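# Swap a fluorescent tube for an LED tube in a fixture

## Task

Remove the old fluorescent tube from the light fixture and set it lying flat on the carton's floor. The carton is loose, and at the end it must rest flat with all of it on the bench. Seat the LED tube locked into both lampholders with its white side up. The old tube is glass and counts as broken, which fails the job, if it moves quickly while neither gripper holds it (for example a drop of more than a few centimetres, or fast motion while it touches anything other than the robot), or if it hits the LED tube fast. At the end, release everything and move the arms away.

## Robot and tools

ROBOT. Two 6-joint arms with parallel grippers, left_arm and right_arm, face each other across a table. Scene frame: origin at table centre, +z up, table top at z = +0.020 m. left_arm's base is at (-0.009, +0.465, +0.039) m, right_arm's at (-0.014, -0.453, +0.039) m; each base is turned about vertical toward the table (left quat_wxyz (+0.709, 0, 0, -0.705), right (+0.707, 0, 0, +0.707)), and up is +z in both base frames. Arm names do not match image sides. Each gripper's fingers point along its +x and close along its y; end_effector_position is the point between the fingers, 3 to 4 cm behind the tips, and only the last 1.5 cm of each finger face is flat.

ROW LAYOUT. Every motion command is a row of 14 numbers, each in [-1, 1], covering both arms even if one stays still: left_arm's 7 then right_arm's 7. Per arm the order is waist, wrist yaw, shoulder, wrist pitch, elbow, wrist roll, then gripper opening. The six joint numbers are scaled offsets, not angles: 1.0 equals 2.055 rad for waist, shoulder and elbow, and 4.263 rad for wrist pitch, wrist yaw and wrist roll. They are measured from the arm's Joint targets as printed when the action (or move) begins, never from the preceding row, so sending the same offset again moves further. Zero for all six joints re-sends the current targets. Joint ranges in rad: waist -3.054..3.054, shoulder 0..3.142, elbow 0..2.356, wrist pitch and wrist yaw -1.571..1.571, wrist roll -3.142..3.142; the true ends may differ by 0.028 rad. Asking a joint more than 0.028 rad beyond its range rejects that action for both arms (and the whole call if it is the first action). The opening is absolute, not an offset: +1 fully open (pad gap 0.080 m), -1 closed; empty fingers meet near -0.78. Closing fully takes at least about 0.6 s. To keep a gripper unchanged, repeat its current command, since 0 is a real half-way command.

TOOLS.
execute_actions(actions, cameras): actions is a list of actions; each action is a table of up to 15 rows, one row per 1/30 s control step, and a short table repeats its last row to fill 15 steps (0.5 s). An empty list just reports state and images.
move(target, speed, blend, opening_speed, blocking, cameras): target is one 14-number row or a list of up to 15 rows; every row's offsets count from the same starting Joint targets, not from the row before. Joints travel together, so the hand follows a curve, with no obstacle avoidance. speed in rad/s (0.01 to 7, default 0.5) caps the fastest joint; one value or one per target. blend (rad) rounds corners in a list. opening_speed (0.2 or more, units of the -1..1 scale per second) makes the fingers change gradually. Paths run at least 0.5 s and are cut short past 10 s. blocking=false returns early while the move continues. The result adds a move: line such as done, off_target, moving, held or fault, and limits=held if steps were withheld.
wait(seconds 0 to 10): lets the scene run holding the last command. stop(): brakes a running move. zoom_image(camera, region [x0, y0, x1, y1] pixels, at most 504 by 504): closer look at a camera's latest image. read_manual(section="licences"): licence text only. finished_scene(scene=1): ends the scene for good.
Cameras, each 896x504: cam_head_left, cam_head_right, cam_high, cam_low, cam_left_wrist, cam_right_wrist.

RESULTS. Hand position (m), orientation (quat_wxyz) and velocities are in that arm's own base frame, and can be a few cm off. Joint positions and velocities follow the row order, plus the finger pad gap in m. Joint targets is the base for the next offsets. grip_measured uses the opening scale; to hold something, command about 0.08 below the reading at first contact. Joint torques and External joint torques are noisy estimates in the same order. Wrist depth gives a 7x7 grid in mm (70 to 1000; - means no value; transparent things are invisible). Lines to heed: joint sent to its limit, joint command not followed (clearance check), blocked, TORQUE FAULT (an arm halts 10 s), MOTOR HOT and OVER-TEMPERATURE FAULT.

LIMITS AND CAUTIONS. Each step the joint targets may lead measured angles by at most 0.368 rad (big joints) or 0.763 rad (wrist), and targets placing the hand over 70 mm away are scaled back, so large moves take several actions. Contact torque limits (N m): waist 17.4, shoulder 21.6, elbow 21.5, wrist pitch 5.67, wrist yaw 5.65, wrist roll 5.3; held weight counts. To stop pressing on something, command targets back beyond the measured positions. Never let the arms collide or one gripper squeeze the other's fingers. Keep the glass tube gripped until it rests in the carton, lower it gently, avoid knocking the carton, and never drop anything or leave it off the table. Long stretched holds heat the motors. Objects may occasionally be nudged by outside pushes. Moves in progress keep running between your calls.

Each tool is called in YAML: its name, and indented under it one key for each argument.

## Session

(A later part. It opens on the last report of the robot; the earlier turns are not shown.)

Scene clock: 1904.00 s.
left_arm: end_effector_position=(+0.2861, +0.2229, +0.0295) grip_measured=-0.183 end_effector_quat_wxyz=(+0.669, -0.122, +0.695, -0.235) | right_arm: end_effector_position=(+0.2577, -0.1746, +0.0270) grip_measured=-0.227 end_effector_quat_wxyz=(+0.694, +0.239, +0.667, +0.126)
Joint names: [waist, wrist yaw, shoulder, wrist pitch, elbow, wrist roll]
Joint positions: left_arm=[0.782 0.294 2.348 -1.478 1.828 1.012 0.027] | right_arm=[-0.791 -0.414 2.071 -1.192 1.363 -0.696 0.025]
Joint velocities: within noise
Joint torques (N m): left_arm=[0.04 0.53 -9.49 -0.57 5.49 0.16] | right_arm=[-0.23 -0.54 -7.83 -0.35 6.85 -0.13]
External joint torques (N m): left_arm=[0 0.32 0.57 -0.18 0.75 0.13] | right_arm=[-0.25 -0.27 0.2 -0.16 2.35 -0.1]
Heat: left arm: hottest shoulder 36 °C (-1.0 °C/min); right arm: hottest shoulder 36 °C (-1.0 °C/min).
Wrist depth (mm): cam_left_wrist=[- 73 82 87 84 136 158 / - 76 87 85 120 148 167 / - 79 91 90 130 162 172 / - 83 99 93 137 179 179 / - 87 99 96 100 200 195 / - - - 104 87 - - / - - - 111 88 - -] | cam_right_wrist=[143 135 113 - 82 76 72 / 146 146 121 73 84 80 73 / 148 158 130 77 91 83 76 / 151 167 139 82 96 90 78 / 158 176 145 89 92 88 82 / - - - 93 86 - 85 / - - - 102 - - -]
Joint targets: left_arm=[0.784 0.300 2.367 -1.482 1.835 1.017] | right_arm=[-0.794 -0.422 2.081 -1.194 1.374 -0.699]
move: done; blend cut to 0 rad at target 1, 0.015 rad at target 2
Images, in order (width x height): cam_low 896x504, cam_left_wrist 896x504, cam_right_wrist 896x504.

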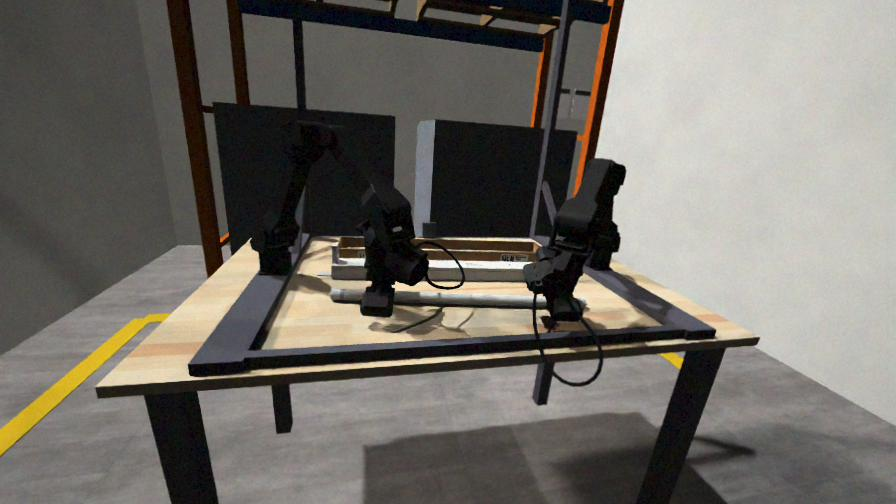

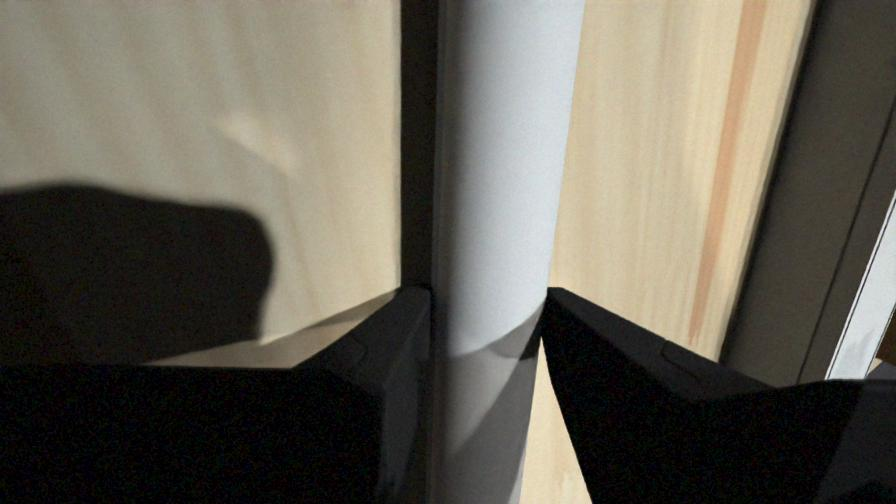

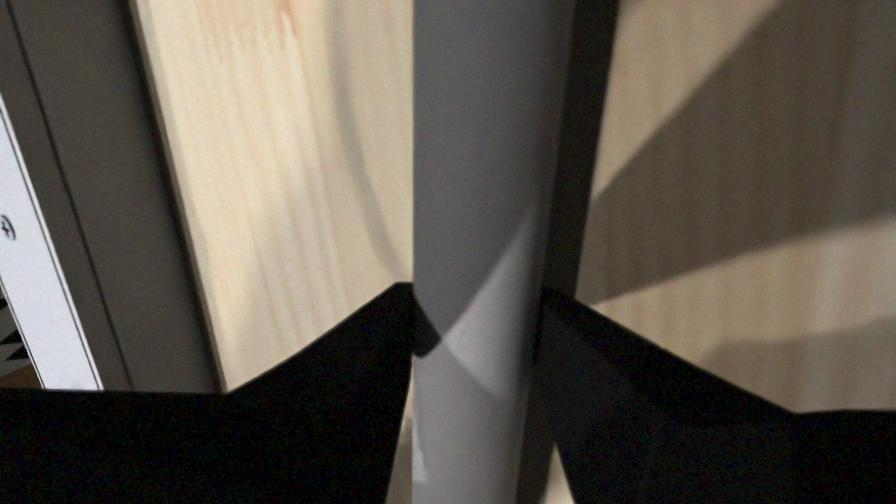

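move:
  target:
    - [0,0,0.0039,0,0,0,-0.18,0,0,0,0,0,0,-0.225]
    - [0,0,0.0039,0,0,0,-0.45,0,0,0,0,0,0,-0.45]
    - [0,0,-0.0147,-0.0047,0.0063,0,-0.45,0,0,-0.0153,-0.0051,0.0062,0,-0.45]
    - [-0.0365,-0.0322,-0.1228,0.0638,-0.1355,-0.0293,-0.45,0.0555,0.0467,-0.0928,0.0371,-0.0703,0.0401,-0.45]
    - [-0.0787,-0.0711,-0.2128,0.1255,-0.2547,-0.0536,-0.45,0.1202,0.0999,-0.1480,0.0694,-0.1283,0.0748,-0.45]
    - [-0.1297,-0.1183,-0.2806,0.1837,-0.3612,-0.0742,-0.45,0.1926,0.1596,-0.1741,0.0934,-0.1739,0.1079,-0.45]
    - [-0.1867,-0.1730,-0.3191,0.2414,-0.4544,-0.0900,-0.45,0.2651,0.2223,-0.1668,0.1089,-0.2050,0.1416,-0.45]
  speed: [0.05,0.1,0.1,0.3,0.3,0.3,0.3]
  blend: 0.02
  cameras: ["cam_low","cam_left_wrist","cam_right_wrist"]

zoom_image:
  camera: "cam_low"
  region: [325, 260, 405, 310]

zoom_image:
  camera: "cam_low"
  region: [530, 260, 610, 310]

Scene clock: 2003.10 s.
left_arm: end_effector_position=(+0.2815, +0.1889, +0.0319) grip_measured=-0.295 end_effector_quat_wxyz=(+0.697, +0.236, +0.665, +0.126) | right_arm: end_effector_position=(+0.2644, -0.1447, +0.0350) grip_measured=-0.326 end_effector_quat_wxyz=(+0.668, -0.124, +0.694, -0.238)
Joint names: [waist, wrist yaw, shoulder, wrist pitch, elbow, wrist roll]
Joint positions: left_arm=[0.405 -0.43 1.725 -0.454 0.91 0.633 0.022] | right_arm=[-0.252 0.517 1.742 -0.731 0.959 -0.1 0.02]
Joint velocities: within noise
Joint torques (N m): left_arm=[-0.47 -0.54 -9.64 0.77 4.18 -0.03] | right_arm=[0.22 0.69 -7.39 0.44 5.31 0.21]
External joint torques (N m): left_arm=[-0.46 -0.31 -3.1 -0.03 -1.14 0] | right_arm=[0.26 0.39 -1.25 0.04 0.43 0.18]
Heat: left arm: hottest shoulder 45 °C (+3.0 °C/min); right arm: hottest shoulder 41 °C (+2.0 °C/min).
Wrist depth (mm): cam_left_wrist=[158 148 125 77 90 85 78 / 166 159 133 81 95 89 80 / 170 172 141 85 101 94 83 / - 181 152 89 106 98 87 / - 192 168 94 101 102 93 / - - - 101 - - - / - - - 109 84 - -] | cam_right_wrist=[- 76 89 91 118 139 174 / - 81 91 74 123 151 188 / - 85 96 79 133 165 203 / - 89 102 84 144 182 222 / - 93 105 88 92 205 247 / - 96 - 92 92 - - / - - - 102 - - -]
Joint targets: left_arm=[0.401 -0.437 1.712 -0.453 0.901 0.633] | right_arm=[-0.249 0.526 1.738 -0.730 0.953 -0.096]
move: done; blend cut to 0 rad at target 2, 0.0191 rad at target 3
Images, in order (width x height): cam_low 896x504, cam_left_wrist 896x504, cam_right_wrist 896x504.

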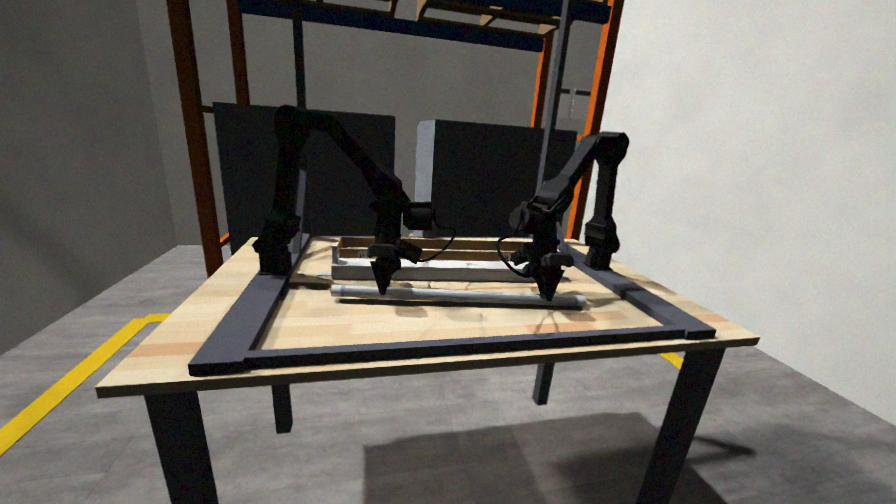

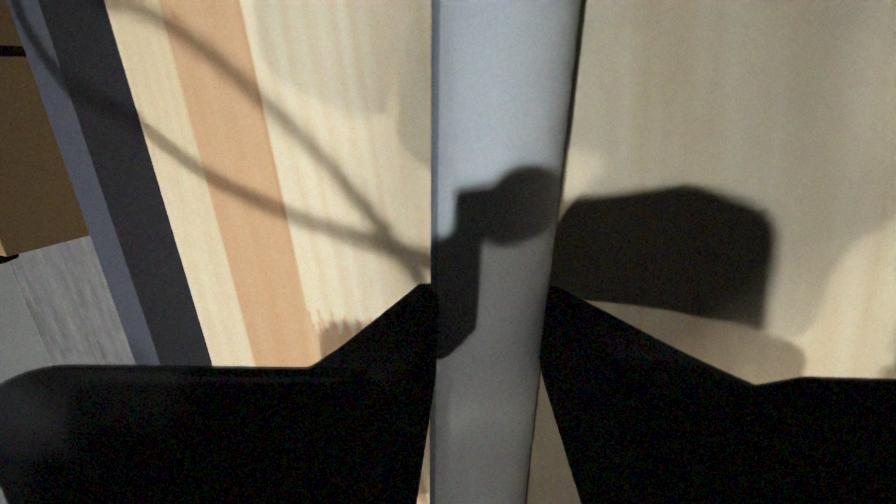

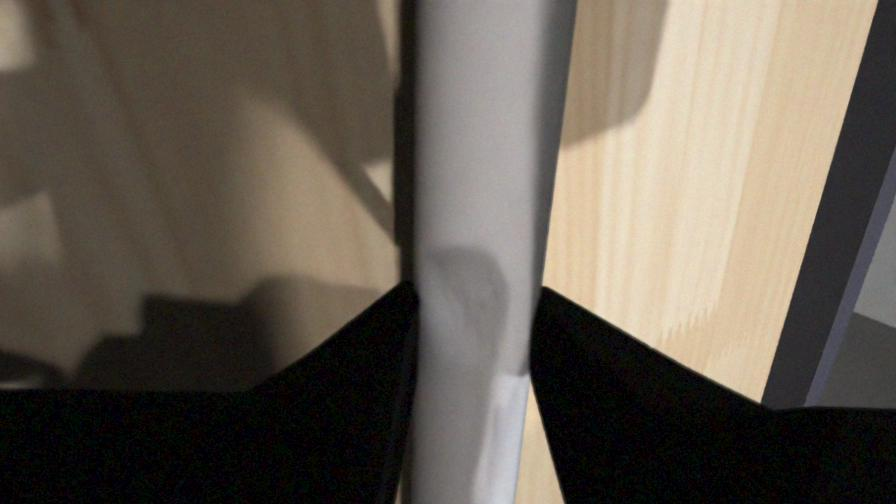

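Scaled by 6.300 from the camera's 896x504 image, which has a finer 1280x720 frame.

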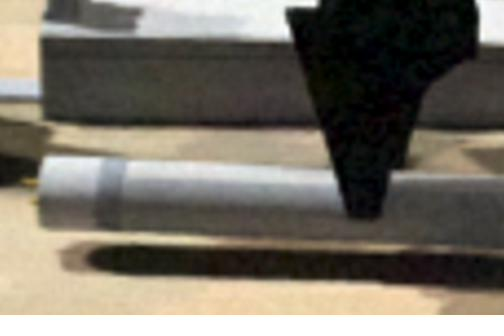

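Scaled by 6.300 from the camera's 896x504 image, which has a finer 1280x720 frame.

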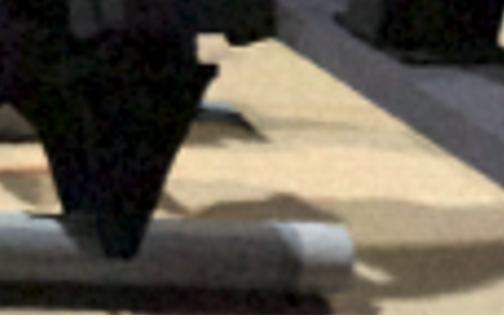

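move:
  target: [0,0,0.0185,0.0063,-0.0054,0,-0.45,0,0,0.0170,0.0094,-0.0102,0,-0.45]
  speed: 0.04
  cameras: ["cam_low"]

zoom_image:
  camera: "cam_low"
  region: [325, 260, 405, 310]

Scene clock: 2044.27 s.
left_arm: end_effector_position=(+0.2818, +0.1892, +0.0272) grip_measured=-0.295 end_effector_quat_wxyz=(+0.698, +0.237, +0.664, +0.127) | right_arm: end_effector_position=(+0.2641, -0.1451, +0.0259) grip_measured=-0.326 end_effector_quat_wxyz=(+0.668, -0.125, +0.693, -0.240)
Joint names: [waist, wrist yaw, shoulder, wrist pitch, elbow, wrist roll]
Joint positions: left_arm=[0.405 -0.432 1.736 -0.428 0.899 0.633 0.022] | right_arm=[-0.252 0.52 1.762 -0.692 0.939 -0.098 0.02]
Joint velocities: within noise
Joint torques (N m): left_arm=[-0.37 -0.47 -6.08 0.85 4.19 -0.03] | right_arm=[0.19 0.57 -5.74 0.51 4.97 0.1]
External joint torques (N m): left_arm=[-0.41 -0.23 0.52 0.03 -1.13 -0.01] | right_arm=[0.21 0.27 0.48 0.08 0.14 0.07]
Heat: left arm: hottest shoulder 46 °C (+2.0 °C/min); right arm: hottest shoulder 41 °C (+1.0 °C/min).
Wrist depth (mm): cam_left_wrist=[157 144 120 78 87 82 74 / 159 153 127 81 84 85 77 / 168 165 136 86 96 89 80 / - 176 146 91 102 92 83 / - 186 161 94 101 98 88 / - - - 101 - - - / - - - 109 84 - -] | cam_right_wrist=[- 71 79 82 107 126 158 / - 73 83 74 109 137 177 / - 76 87 79 121 150 195 / - 80 88 83 131 167 211 / - 84 93 88 92 187 233 / - 87 - 92 92 - 255 / - - - 103 - - -]
Joint targets: left_arm=[0.401 -0.437 1.749 -0.426 0.890 0.633] | right_arm=[-0.249 0.526 1.773 -0.690 0.932 -0.096]
move: done
Images, in order (width x height): cam_low 896x504.

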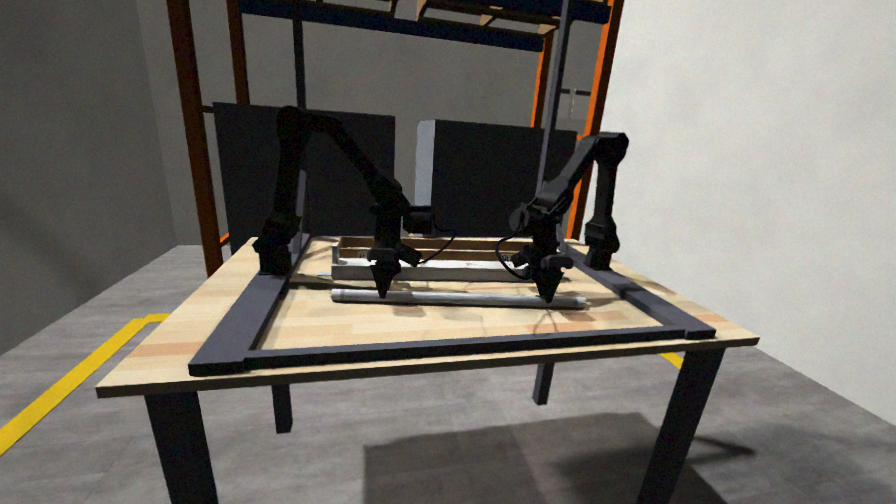

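Scaled by 6.300 from the camera's 896x504 image, which has a finer 1280x720 frame.

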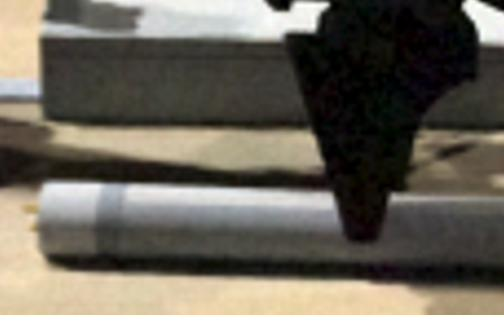

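move:
  target:
    - [0,0,0,0,0,0,-0.16,0,0,0,0,0,0,-0.20]
    - [-0.0270,-0.0038,-0.0557,-0.0368,0.0253,-0.0135,0.2,0.0293,0,-0.0374,-0.0416,0.0455,0.0165,0.2]
    - [0.1085,0.1025,0.0740,-0.1645,0.2748,0.0368,0.2,-0.1462,-0.1234,-0.0160,-0.0930,0.1561,-0.0674,0.2]
  speed: [0.1,0.06,0.5]
  cameras: ["cam_low","cam_left_wrist","cam_right_wrist"]

zoom_image:
  camera: "cam_low"
  region: [325, 260, 405, 310]

Scene clock: 2064.53 s.
left_arm: end_effector_position=(+0.2837, +0.2047, +0.0854) grip_measured=+0.196 end_effector_quat_wxyz=(+0.704, +0.059, +0.705, -0.056) | right_arm: end_effector_position=(+0.2607, -0.1596, +0.0838) grip_measured=+0.197 end_effector_quat_wxyz=(+0.703, +0.058, +0.706, -0.060)
Joint names: [waist, wrist yaw, shoulder, wrist pitch, elbow, wrist roll]
Joint positions: left_arm=[0.623 -0.005 1.888 -1.125 1.445 0.785 0.044] | right_arm=[-0.547 0.005 1.73 -1.085 1.241 -0.38 0.044]
Joint velocities: within noise
Joint torques (N m): left_arm=[0.01 0.2 -7.75 0.21 6.6 0.17] | right_arm=[-0.13 -0.19 -6.4 0.22 7.91 -0.1]
External joint torques (N m): left_arm=[0.03 0.16 0.16 -0.11 1.06 0.17] | right_arm=[-0.14 -0.18 0.09 -0.09 2.57 -0.1]
Heat: left arm: hottest shoulder 43 °C (-2.0 °C/min); right arm: hottest shoulder 39 °C (-2.0 °C/min).
Wrist depth (mm): cam_left_wrist=[144 143 144 125 147 147 148 / 150 151 152 131 154 156 157 / 159 160 162 142 164 165 167 / 167 170 171 151 175 176 174 / 175 180 85 161 181 186 184 / - - - 179 193 - 184 / - - - 215 216 - -] | cam_right_wrist=[139 139 140 128 139 141 141 / 147 147 148 136 148 149 149 / 154 156 157 153 156 159 159 / 163 167 168 149 168 169 171 / 165 176 91 158 154 177 183 / - - 193 171 195 - 193 / - - 209 185 210 - -]
Joint targets: left_arm=[0.624 0.000 1.902 -1.127 1.455 0.790] | right_arm=[-0.550 0.000 1.740 -1.086 1.253 -0.383]
move: done
Images, in order (width x height): cam_low 896x504, cam_left_wrist 896x504, cam_right_wrist 896x504.

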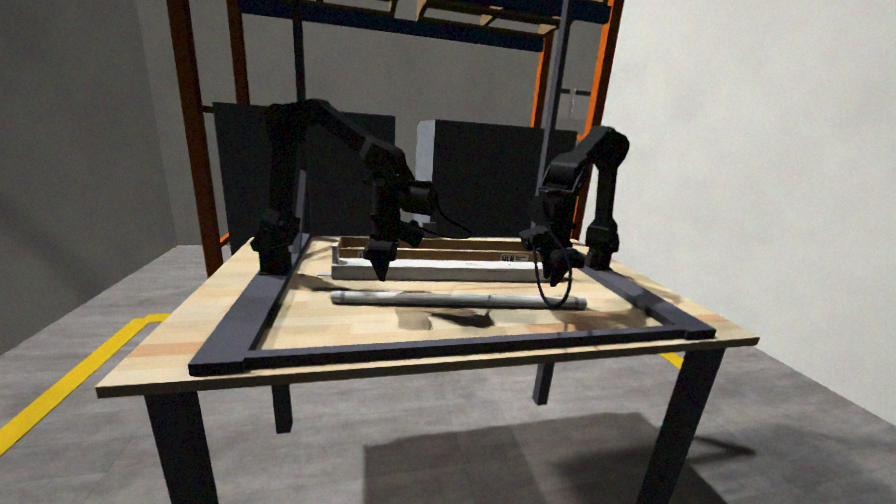

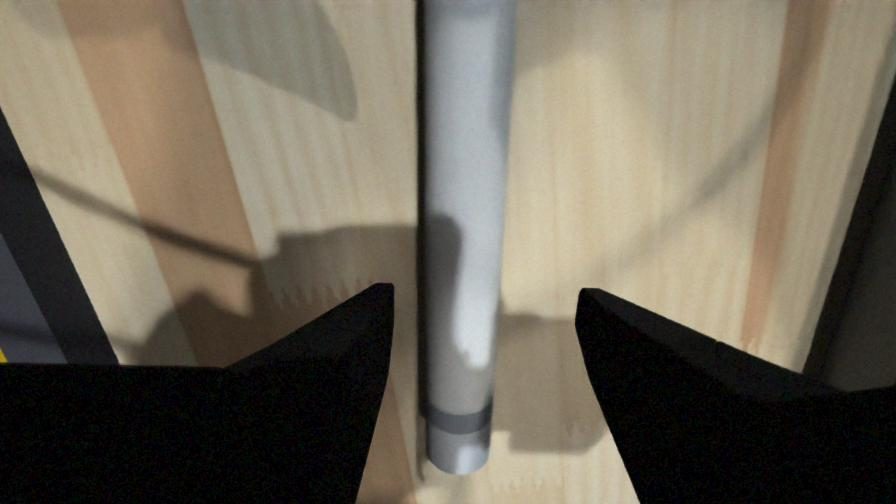

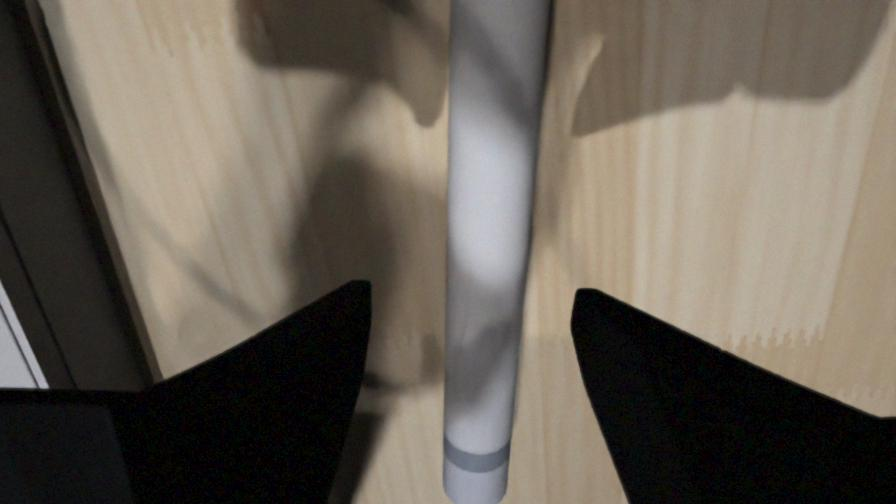

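Scaled by 6.300 from the camera's 896x504 image, which has a finer 1280x720 frame.

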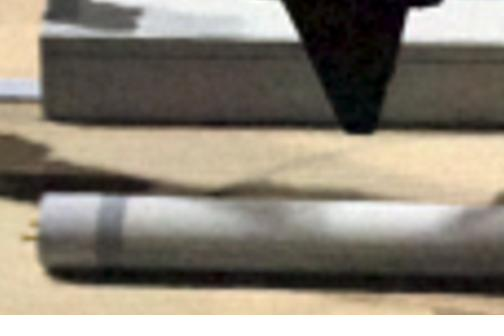

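zoom_image:
  camera: "cam_low"
  region: [325, 285, 355, 310]

zoom_image:
  camera: "cam_left_wrist"
  region: [400, 350, 520, 500]

zoom_image:
  camera: "cam_right_wrist"
  region: [420, 0, 580, 250]

Scaled by 16.800 from the camera's 896x504 image, which has a finer 1280x720 frame.

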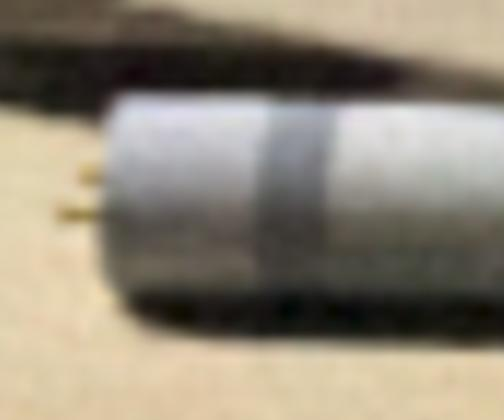

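Scaled by 3.360 from the camera's 896x504 image, which has a finer 1280x720 frame.

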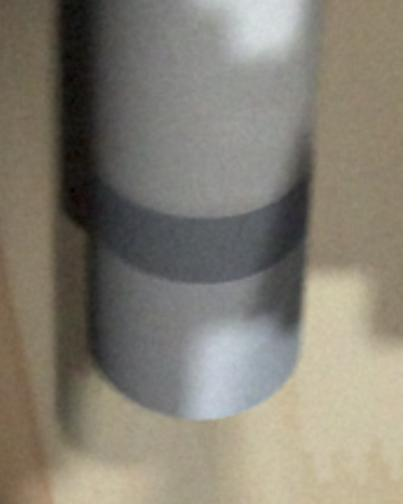

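Scaled by 2.016 from the camera's 896x504 image, which has a finer 1280x720 frame.

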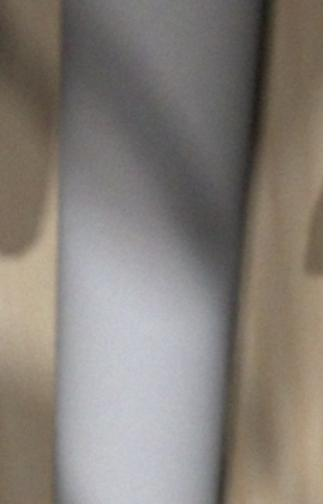

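move:
  target: [0.0072,0,0.0347,0.0483,-0.0724,0,0.1,-0.0125,0,0.0410,0.0494,-0.0688,-0.0098,0.1]
  speed: 0.15
  cameras: ["cam_low","cam_left_wrist","cam_right_wrist"]

zoom_image:
  camera: "cam_low"
  region: [325, 285, 355, 310]

Scene clock: 2188.87 s.
left_arm: end_effector_position=(+0.2829, +0.2092, +0.0300) grip_measured=+0.104 end_effector_quat_wxyz=(+0.704, +0.055, +0.706, -0.052) | right_arm: end_effector_position=(+0.2596, -0.1680, +0.0300) grip_measured=+0.103 end_effector_quat_wxyz=(+0.703, +0.053, +0.707, -0.054)
Joint names: [waist, wrist yaw, shoulder, wrist pitch, elbow, wrist roll]
Joint positions: left_arm=[0.635 -0.005 1.96 -0.924 1.313 0.786 0.04] | right_arm=[-0.572 0.005 1.815 -0.878 1.117 -0.422 0.04]
Joint velocities: within noise
Joint torques (N m): left_arm=[0.43 0.23 -7.97 0.45 4.31 0.15] | right_arm=[-0.22 -0.22 -6.63 0.39 5.5 -0.12]
External joint torques (N m): left_arm=[0.37 0.2 0.21 0.13 -0.96 0.15] | right_arm=[-0.24 -0.2 0.12 0.08 0.55 -0.12]
Heat: left arm: hottest shoulder 42 °C (+0.0 °C/min); right arm: hottest shoulder 39 °C (+0.0 °C/min).
Wrist depth (mm): cam_left_wrist=[- 93 94 92 77 97 97 / - 99 100 82 84 102 103 / 104 104 106 85 106 108 110 / 110 111 112 88 111 115 116 / 118 119 116 93 103 122 124 / - - - 101 94 - 130 / - - - 109 139 - -] | cam_right_wrist=[- 91 91 89 90 92 92 / - 96 96 74 95 97 97 / 102 102 102 79 102 103 103 / 109 109 109 83 108 110 110 / 116 115 91 89 91 115 118 / - - - 95 96 - 126 / - - - 104 138 - -]
Joint targets: left_arm=[0.638 0.000 1.973 -0.921 1.306 0.790] | right_arm=[-0.575 0.000 1.825 -0.876 1.111 -0.425]
move: done
Images, in order (width x height): cam_low 896x504, cam_left_wrist 896x504, cam_right_wrist 896x504.

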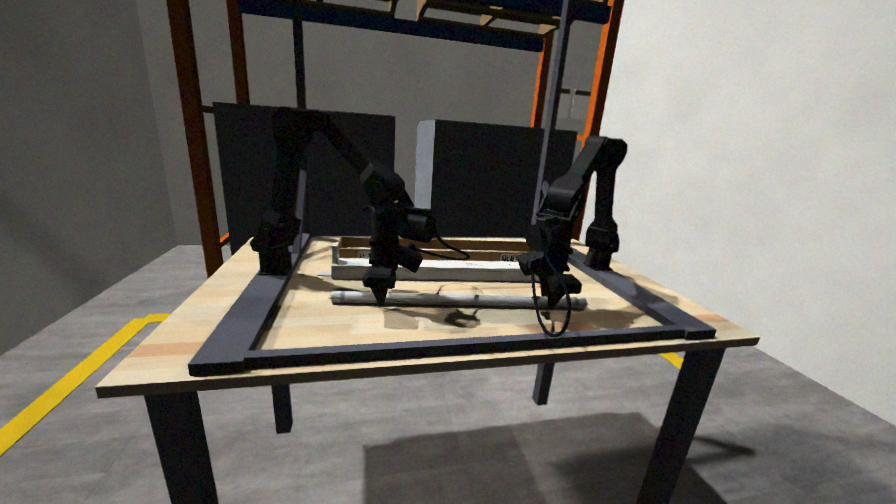

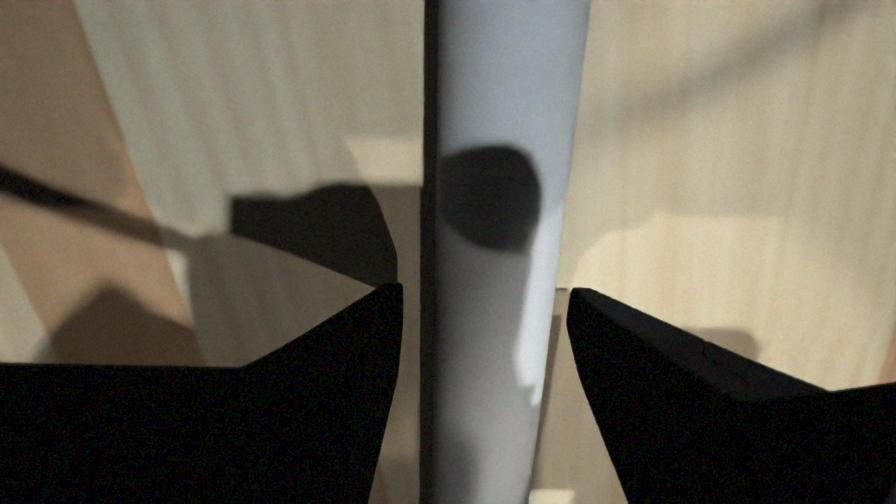

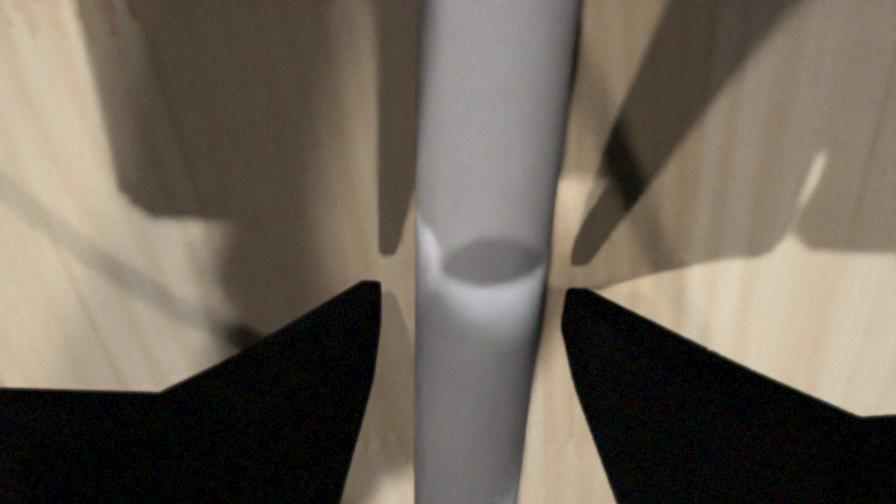

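Scaled by 16.800 from the camera's 896x504 image, which has a finer 1280x720 frame.

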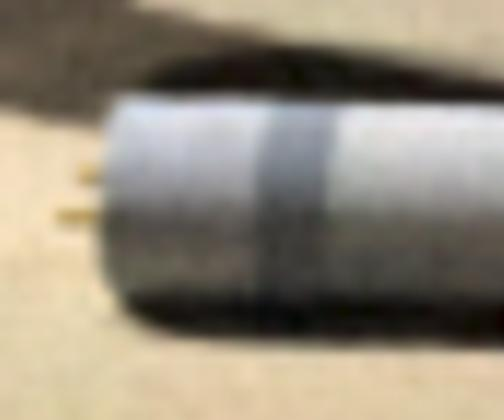

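move:
  target:
    - [0,0,0,0,0,0,-0.17,0,0,0,0,0,0,-0.215]
    - [0.0421,0.0399,0.0876,-0.0628,0.1253,0.0243,-0.17,-0.0655,-0.0530,0.0586,-0.0359,0.0723,-0.0350,-0.215]
    - [0.0747,0.0710,0.1986,-0.1307,0.2596,0.0517,-0.45,-0.1164,-0.0963,0.1391,-0.0802,0.1475,-0.0725,-0.45]
  speed: [0.1,0.25,0.25]
  blend: 0.02
  cameras: ["cam_left_wrist","cam_right_wrist","cam_low"]

zoom_image:
  camera: "cam_low"
  region: [325, 285, 355, 310]

Scene clock: 2254.13 s.
left_arm: end_effector_position=(+0.2856, +0.2254, +0.0271) grip_measured=-0.292 end_effector_quat_wxyz=(+0.669, -0.130, +0.694, -0.232) | right_arm: end_effector_position=(+0.2569, -0.1852, +0.0270) grip_measured=-0.326 end_effector_quat_wxyz=(+0.695, +0.234, +0.667, +0.130)
Joint names: [waist, wrist yaw, shoulder, wrist pitch, elbow, wrist roll]
Joint positions: left_arm=[0.79 0.299 2.358 -1.478 1.835 1.006 0.022] | right_arm=[-0.813 -0.404 2.098 -1.218 1.405 -0.731 0.02]
Joint velocities: within noise
Joint torques (N m): left_arm=[0.15 0.4 -9.14 -0.35 5.2 0.17] | right_arm=[-0.06 -0.51 -7.86 -0.19 6.6 -0.17]
External joint torques (N m): left_arm=[0.19 0.19 1.01 0.06 0.48 0.15] | right_arm=[-0.08 -0.26 0.34 0.02 2.1 -0.15]
Heat: left arm: hottest shoulder 43 °C (+1.0 °C/min); right arm: hottest shoulder 39 °C (+0.0 °C/min).
Wrist depth (mm): cam_left_wrist=[- - 81 85 110 134 159 / - 74 84 83 117 146 168 / - 77 90 88 128 159 175 / - 81 97 91 134 176 179 / - 85 98 94 100 197 193 / - - - 100 - - - / - - - 109 76 - -] | cam_right_wrist=[151 136 114 - 75 77 72 / 154 146 121 75 84 80 73 / 156 158 130 79 91 84 76 / 160 173 139 84 96 90 78 / 162 182 150 89 92 89 82 / - - - 93 92 - 84 / - - - 103 - - -]
Joint targets: left_arm=[0.792 0.302 2.381 -1.479 1.840 1.010] | right_arm=[-0.815 -0.411 2.111 -1.218 1.415 -0.734]
move: done; blend cut to 0 rad at target 1
Images, in order (width x height): cam_low 896x504, cam_left_wrist 896x504, cam_right_wrist 896x504.

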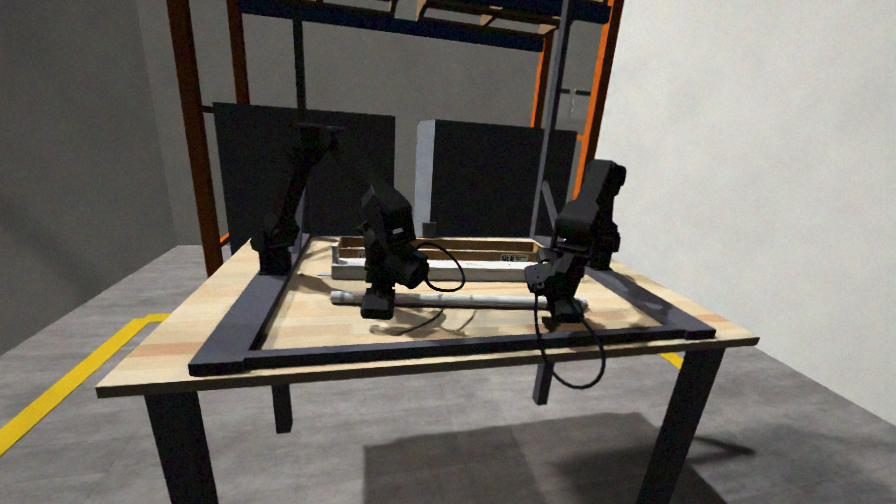

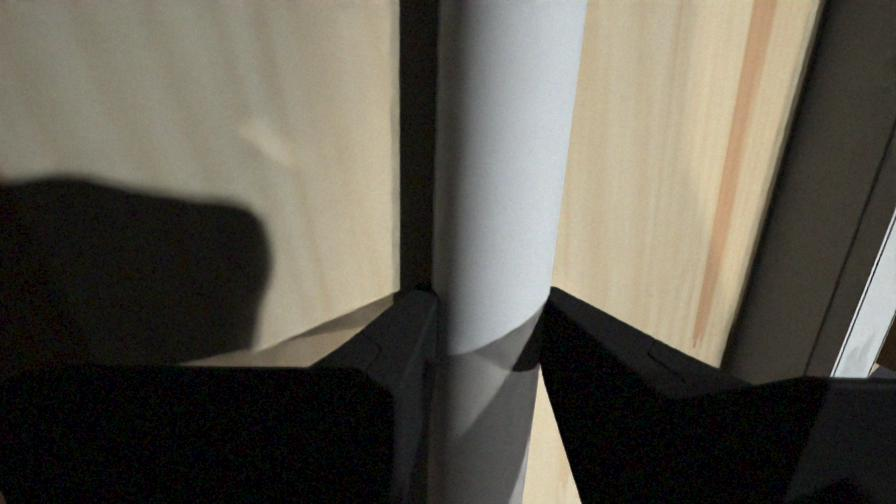

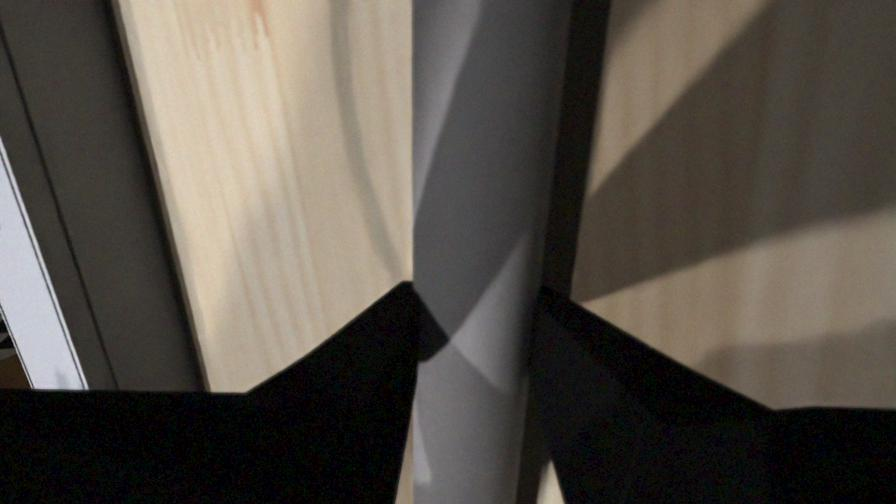

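Scaled by 16.800 from the camera's 896x504 image, which has a finer 1280x720 frame.

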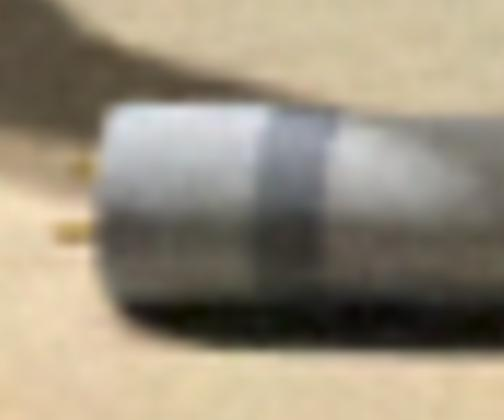

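move:
  target:
    - [-0.0363,-0.0324,-0.1264,0.0621,-0.1324,-0.0291,-0.45,0.0540,0.0453,-0.0964,0.0392,-0.0762,0.0392,-0.45]
    - [-0.0789,-0.0715,-0.2167,0.1240,-0.2525,-0.0535,-0.45,0.1172,0.0973,-0.1556,0.0746,-0.1404,0.0734,-0.45]
    - [-0.1302,-0.1191,-0.2847,0.1818,-0.3591,-0.0742,-0.45,0.1888,0.1563,-0.1867,0.1019,-0.1926,0.1057,-0.45]
    - [-0.1875,-0.1740,-0.3236,0.2391,-0.4527,-0.0902,-0.45,0.2615,0.2190,-0.1845,0.1213,-0.2303,0.1383,-0.45]
  speed: 0.3
  blend: 0.02
  cameras: ["cam_low"]

zoom_image:
  camera: "cam_low"
  region: [325, 275, 355, 300]

Scene clock: 2322.00 s.
left_arm: end_effector_position=(+0.2815, +0.1908, +0.0321) grip_measured=-0.292 end_effector_quat_wxyz=(+0.697, +0.232, +0.666, +0.129) | right_arm: end_effector_position=(+0.2633, -0.1525, +0.0326) grip_measured=-0.326 end_effector_quat_wxyz=(+0.669, -0.129, +0.694, -0.233)
Joint names: [waist, wrist yaw, shoulder, wrist pitch, elbow, wrist roll]
Joint positions: left_arm=[0.41 -0.43 1.731 -0.46 0.918 0.626 0.022] | right_arm=[-0.279 0.514 1.744 -0.699 0.949 -0.147 0.02]
Joint velocities: within noise
Joint torques (N m): left_arm=[-0.36 -0.62 -9.83 0.77 4.19 -0.03] | right_arm=[0.32 0.68 -8.44 0.3 4.92 0.11]
External joint torques (N m): left_arm=[-0.4 -0.38 -3.22 -0.04 -1.15 -0.01] | right_arm=[0.3 0.39 -2.2 -0.18 -0.1 0.08]
Heat: left arm: hottest shoulder 46 °C (+2.0 °C/min); right arm: hottest shoulder 38 °C (+0.0 °C/min).
Wrist depth (mm): cam_left_wrist=[160 148 125 77 90 85 78 / 160 158 133 80 95 89 80 / 169 171 142 85 101 94 84 / - 181 151 89 107 98 87 / - 190 167 94 100 102 93 / - - - 100 - - - / - - - 108 84 - -] | cam_right_wrist=[- 75 86 89 114 139 171 / - 78 88 74 120 149 184 / - 83 93 79 130 160 196 / - 87 100 84 140 178 216 / - 90 100 89 93 201 239 / - 93 - 94 92 - - / - - - 104 - - -]
Joint targets: left_arm=[0.406 -0.439 1.716 -0.459 0.909 0.626] | right_arm=[-0.277 0.523 1.731 -0.701 0.941 -0.144]
move: done
Images, in order (width x height): cam_low 896x504.

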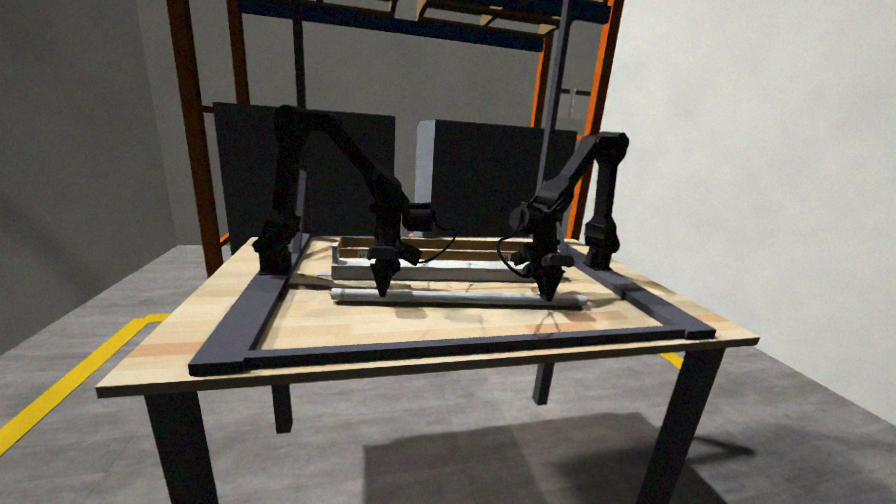

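Scaled by 16.800 from the camera's 896x504 image, which has a finer 1280x720 frame.

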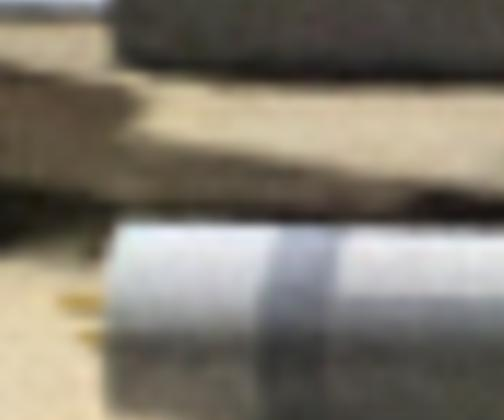

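move:
  target:
    - [0,0,0.0178,0.0052,-0.0046,0,-0.45,0,0,0.0174,0.0065,-0.0057,0,-0.45]
    - [0,0,0.0178,0.0052,-0.0046,0,-0.45,0,0,0.0174,0.0065,-0.0057,0,-0.21]
    - [0,0,0.0178,0.0052,-0.0046,0,-0.45,0.0311,0,-0.0201,-0.0338,0.0378,0.0174,0.0]
    - [0,0,0.0178,0.0052,-0.0046,0,-0.45,-0.2201,-0.1750,0.0906,-0.1099,0.2070,-0.1057,0.0]
  speed: [0.04,0.1,0.06,0.5]
  cameras: ["cam_low","cam_right_wrist","cam_left_wrist"]

zoom_image:
  camera: "cam_low"
  region: [325, 275, 355, 300]

Scene clock: 2353.43 s.
left_arm: end_effector_position=(+0.2810, +0.1910, +0.0271) grip_measured=-0.292 end_effector_quat_wxyz=(+0.696, +0.233, +0.667, +0.130) | right_arm: end_effector_position=(+0.2572, -0.1858, +0.0634) grip_measured=-0.003 end_effector_quat_wxyz=(+0.705, +0.146, +0.693, +0.039)
Joint names: [waist, wrist yaw, shoulder, wrist pitch, elbow, wrist roll]
Joint positions: left_arm=[0.41 -0.433 1.741 -0.438 0.907 0.626 0.022] | right_arm=[-0.728 -0.218 1.906 -1.168 1.356 -0.591 0.035]
Joint velocities: within noise
Joint torques (N m): left_arm=[-0.38 -0.52 -6.4 0.79 4.33 -0.04] | right_arm=[-0.13 -0.39 -7.27 -0.03 7.4 -0.15]
External joint torques (N m): left_arm=[-0.39 -0.28 0.16 0.02 -0.87 -0.01] | right_arm=[-0.15 -0.23 0.25 -0.13 2.28 -0.13]
Heat: left arm: hottest shoulder 46 °C (+1.0 °C/min); right arm: hottest shoulder 39 °C (+1.0 °C/min).
Wrist depth (mm): cam_left_wrist=[157 143 119 105 85 82 73 / 157 152 127 83 83 85 77 / 166 163 135 85 96 89 80 / - 175 145 90 102 92 83 / - 183 160 94 100 98 88 / - - - 100 - - - / - - - 109 84 - -] | cam_right_wrist=[153 144 135 104 118 112 105 / 162 154 143 108 124 117 111 / 170 165 152 118 131 124 116 / 172 177 163 124 139 130 122 / 174 190 84 133 140 136 128 / - - - 147 83 - 135 / - - 193 159 - - -]
Joint targets: left_arm=[0.406 -0.439 1.753 -0.437 0.899 0.626] | right_arm=[-0.730 -0.223 1.918 -1.169 1.367 -0.595]
move: done
Images, in order (width x height): cam_low 896x504, cam_left_wrist 896x504, cam_right_wrist 896x504.

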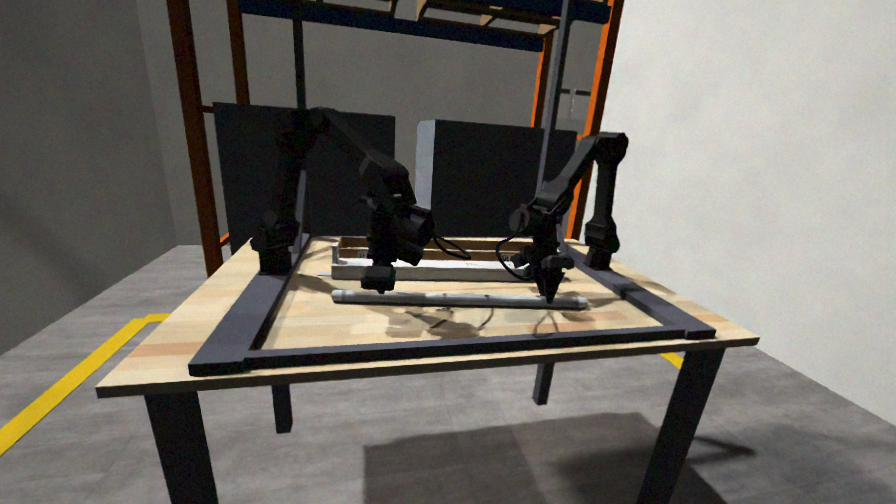

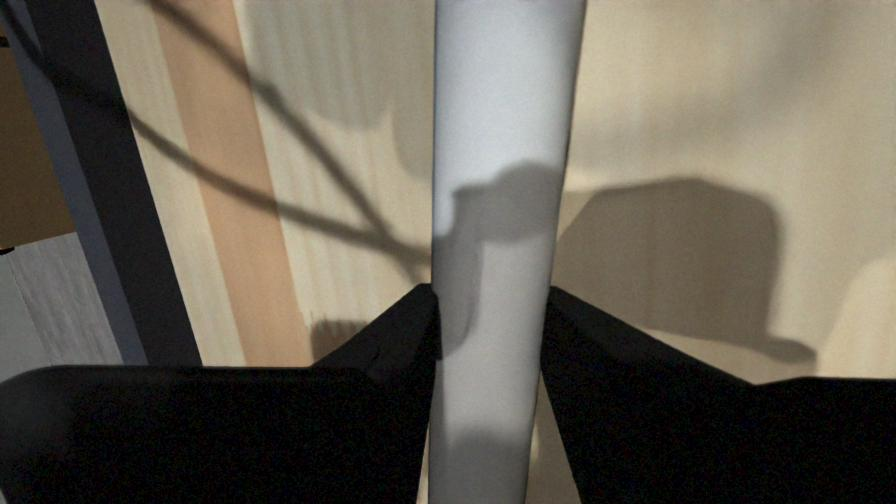

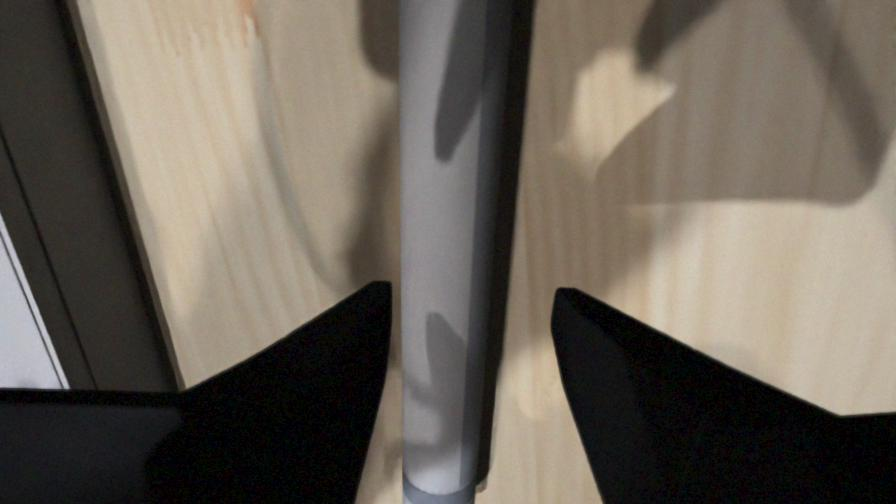

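Scaled by 16.800 from the camera's 896x504 image, which has a finer 1280x720 frame.

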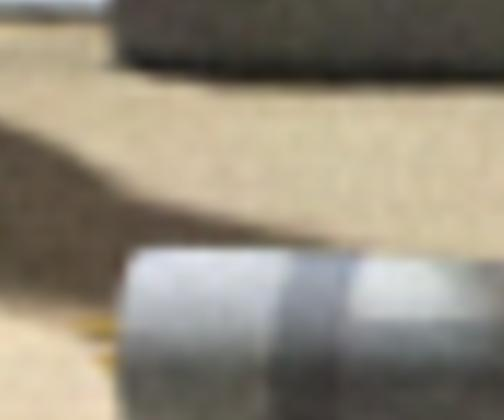

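move:
  target: [0,0,0,0,0,0,-0.45,0.0200,-0.0014,0.0089,0.0373,-0.0690,0.0138,0.0]
  speed: 0.1
  cameras: ["cam_right_wrist"]

Scene clock: 2391.40 s.
left_arm: end_effector_position=(+0.2810, +0.1910, +0.0271) grip_measured=-0.292 end_effector_quat_wxyz=(+0.696, +0.233, +0.667, +0.130) | right_arm: end_effector_position=(+0.2597, -0.1716, +0.0279) grip_measured=-0.003 end_effector_quat_wxyz=(+0.705, +0.150, +0.692, +0.033)
Joint names: [waist, wrist yaw, shoulder, wrist pitch, elbow, wrist roll]
Joint positions: left_arm=[0.41 -0.433 1.741 -0.438 0.907 0.626 0.022] | right_arm=[-0.692 -0.224 1.925 -1.012 1.231 -0.539 0.035]
Joint velocities: within noise
Joint torques (N m): left_arm=[-0.38 -0.52 -6.42 0.79 4.32 -0.04] | right_arm=[0.48 -0.31 -7.08 0.18 5.09 0.11]
External joint torques (N m): left_arm=[-0.38 -0.29 0.18 0 -0.93 -0.01] | right_arm=[0.42 -0.14 0.29 0.08 0.27 0.12]
Heat: left arm: hottest shoulder 42 °C (-4.0 °C/min); right arm: hottest shoulder 38 °C (-1.0 °C/min).
Wrist depth (mm): cam_left_wrist=[157 142 119 105 86 82 73 / 157 152 126 83 83 85 77 / 166 164 136 85 96 89 80 / - 175 145 90 102 92 83 / - 183 160 94 100 97 88 / - - - 100 - - - / - - - 109 84 - -] | cam_right_wrist=[112 106 99 - 85 83 77 / 120 113 104 73 88 86 81 / 129 121 111 78 95 91 86 / 141 130 119 82 100 96 90 / 149 141 84 87 92 100 95 / - - - 95 91 - 99 / - - - 102 130 - -]
Joint targets: left_arm=[0.406 -0.439 1.753 -0.437 0.899 0.626] | right_arm=[-0.688 -0.229 1.936 -1.010 1.225 -0.536]
move: done
Images, in order (width x height): cam_right_wrist 896x504.

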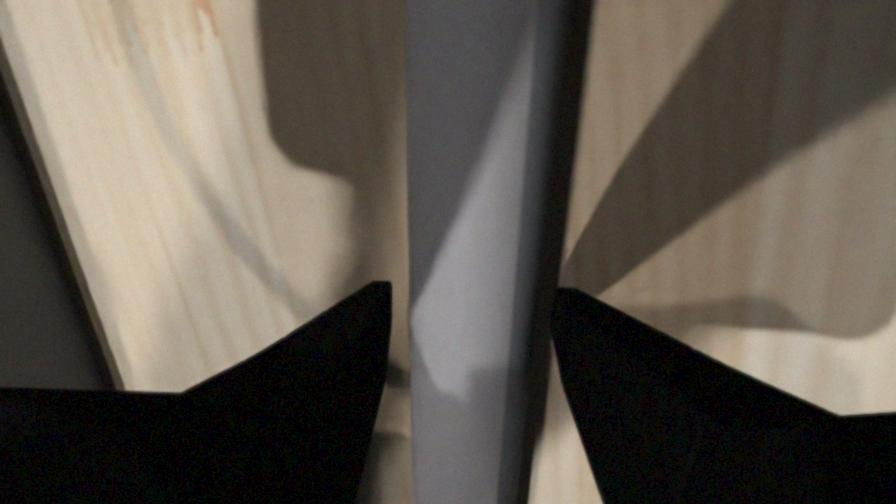

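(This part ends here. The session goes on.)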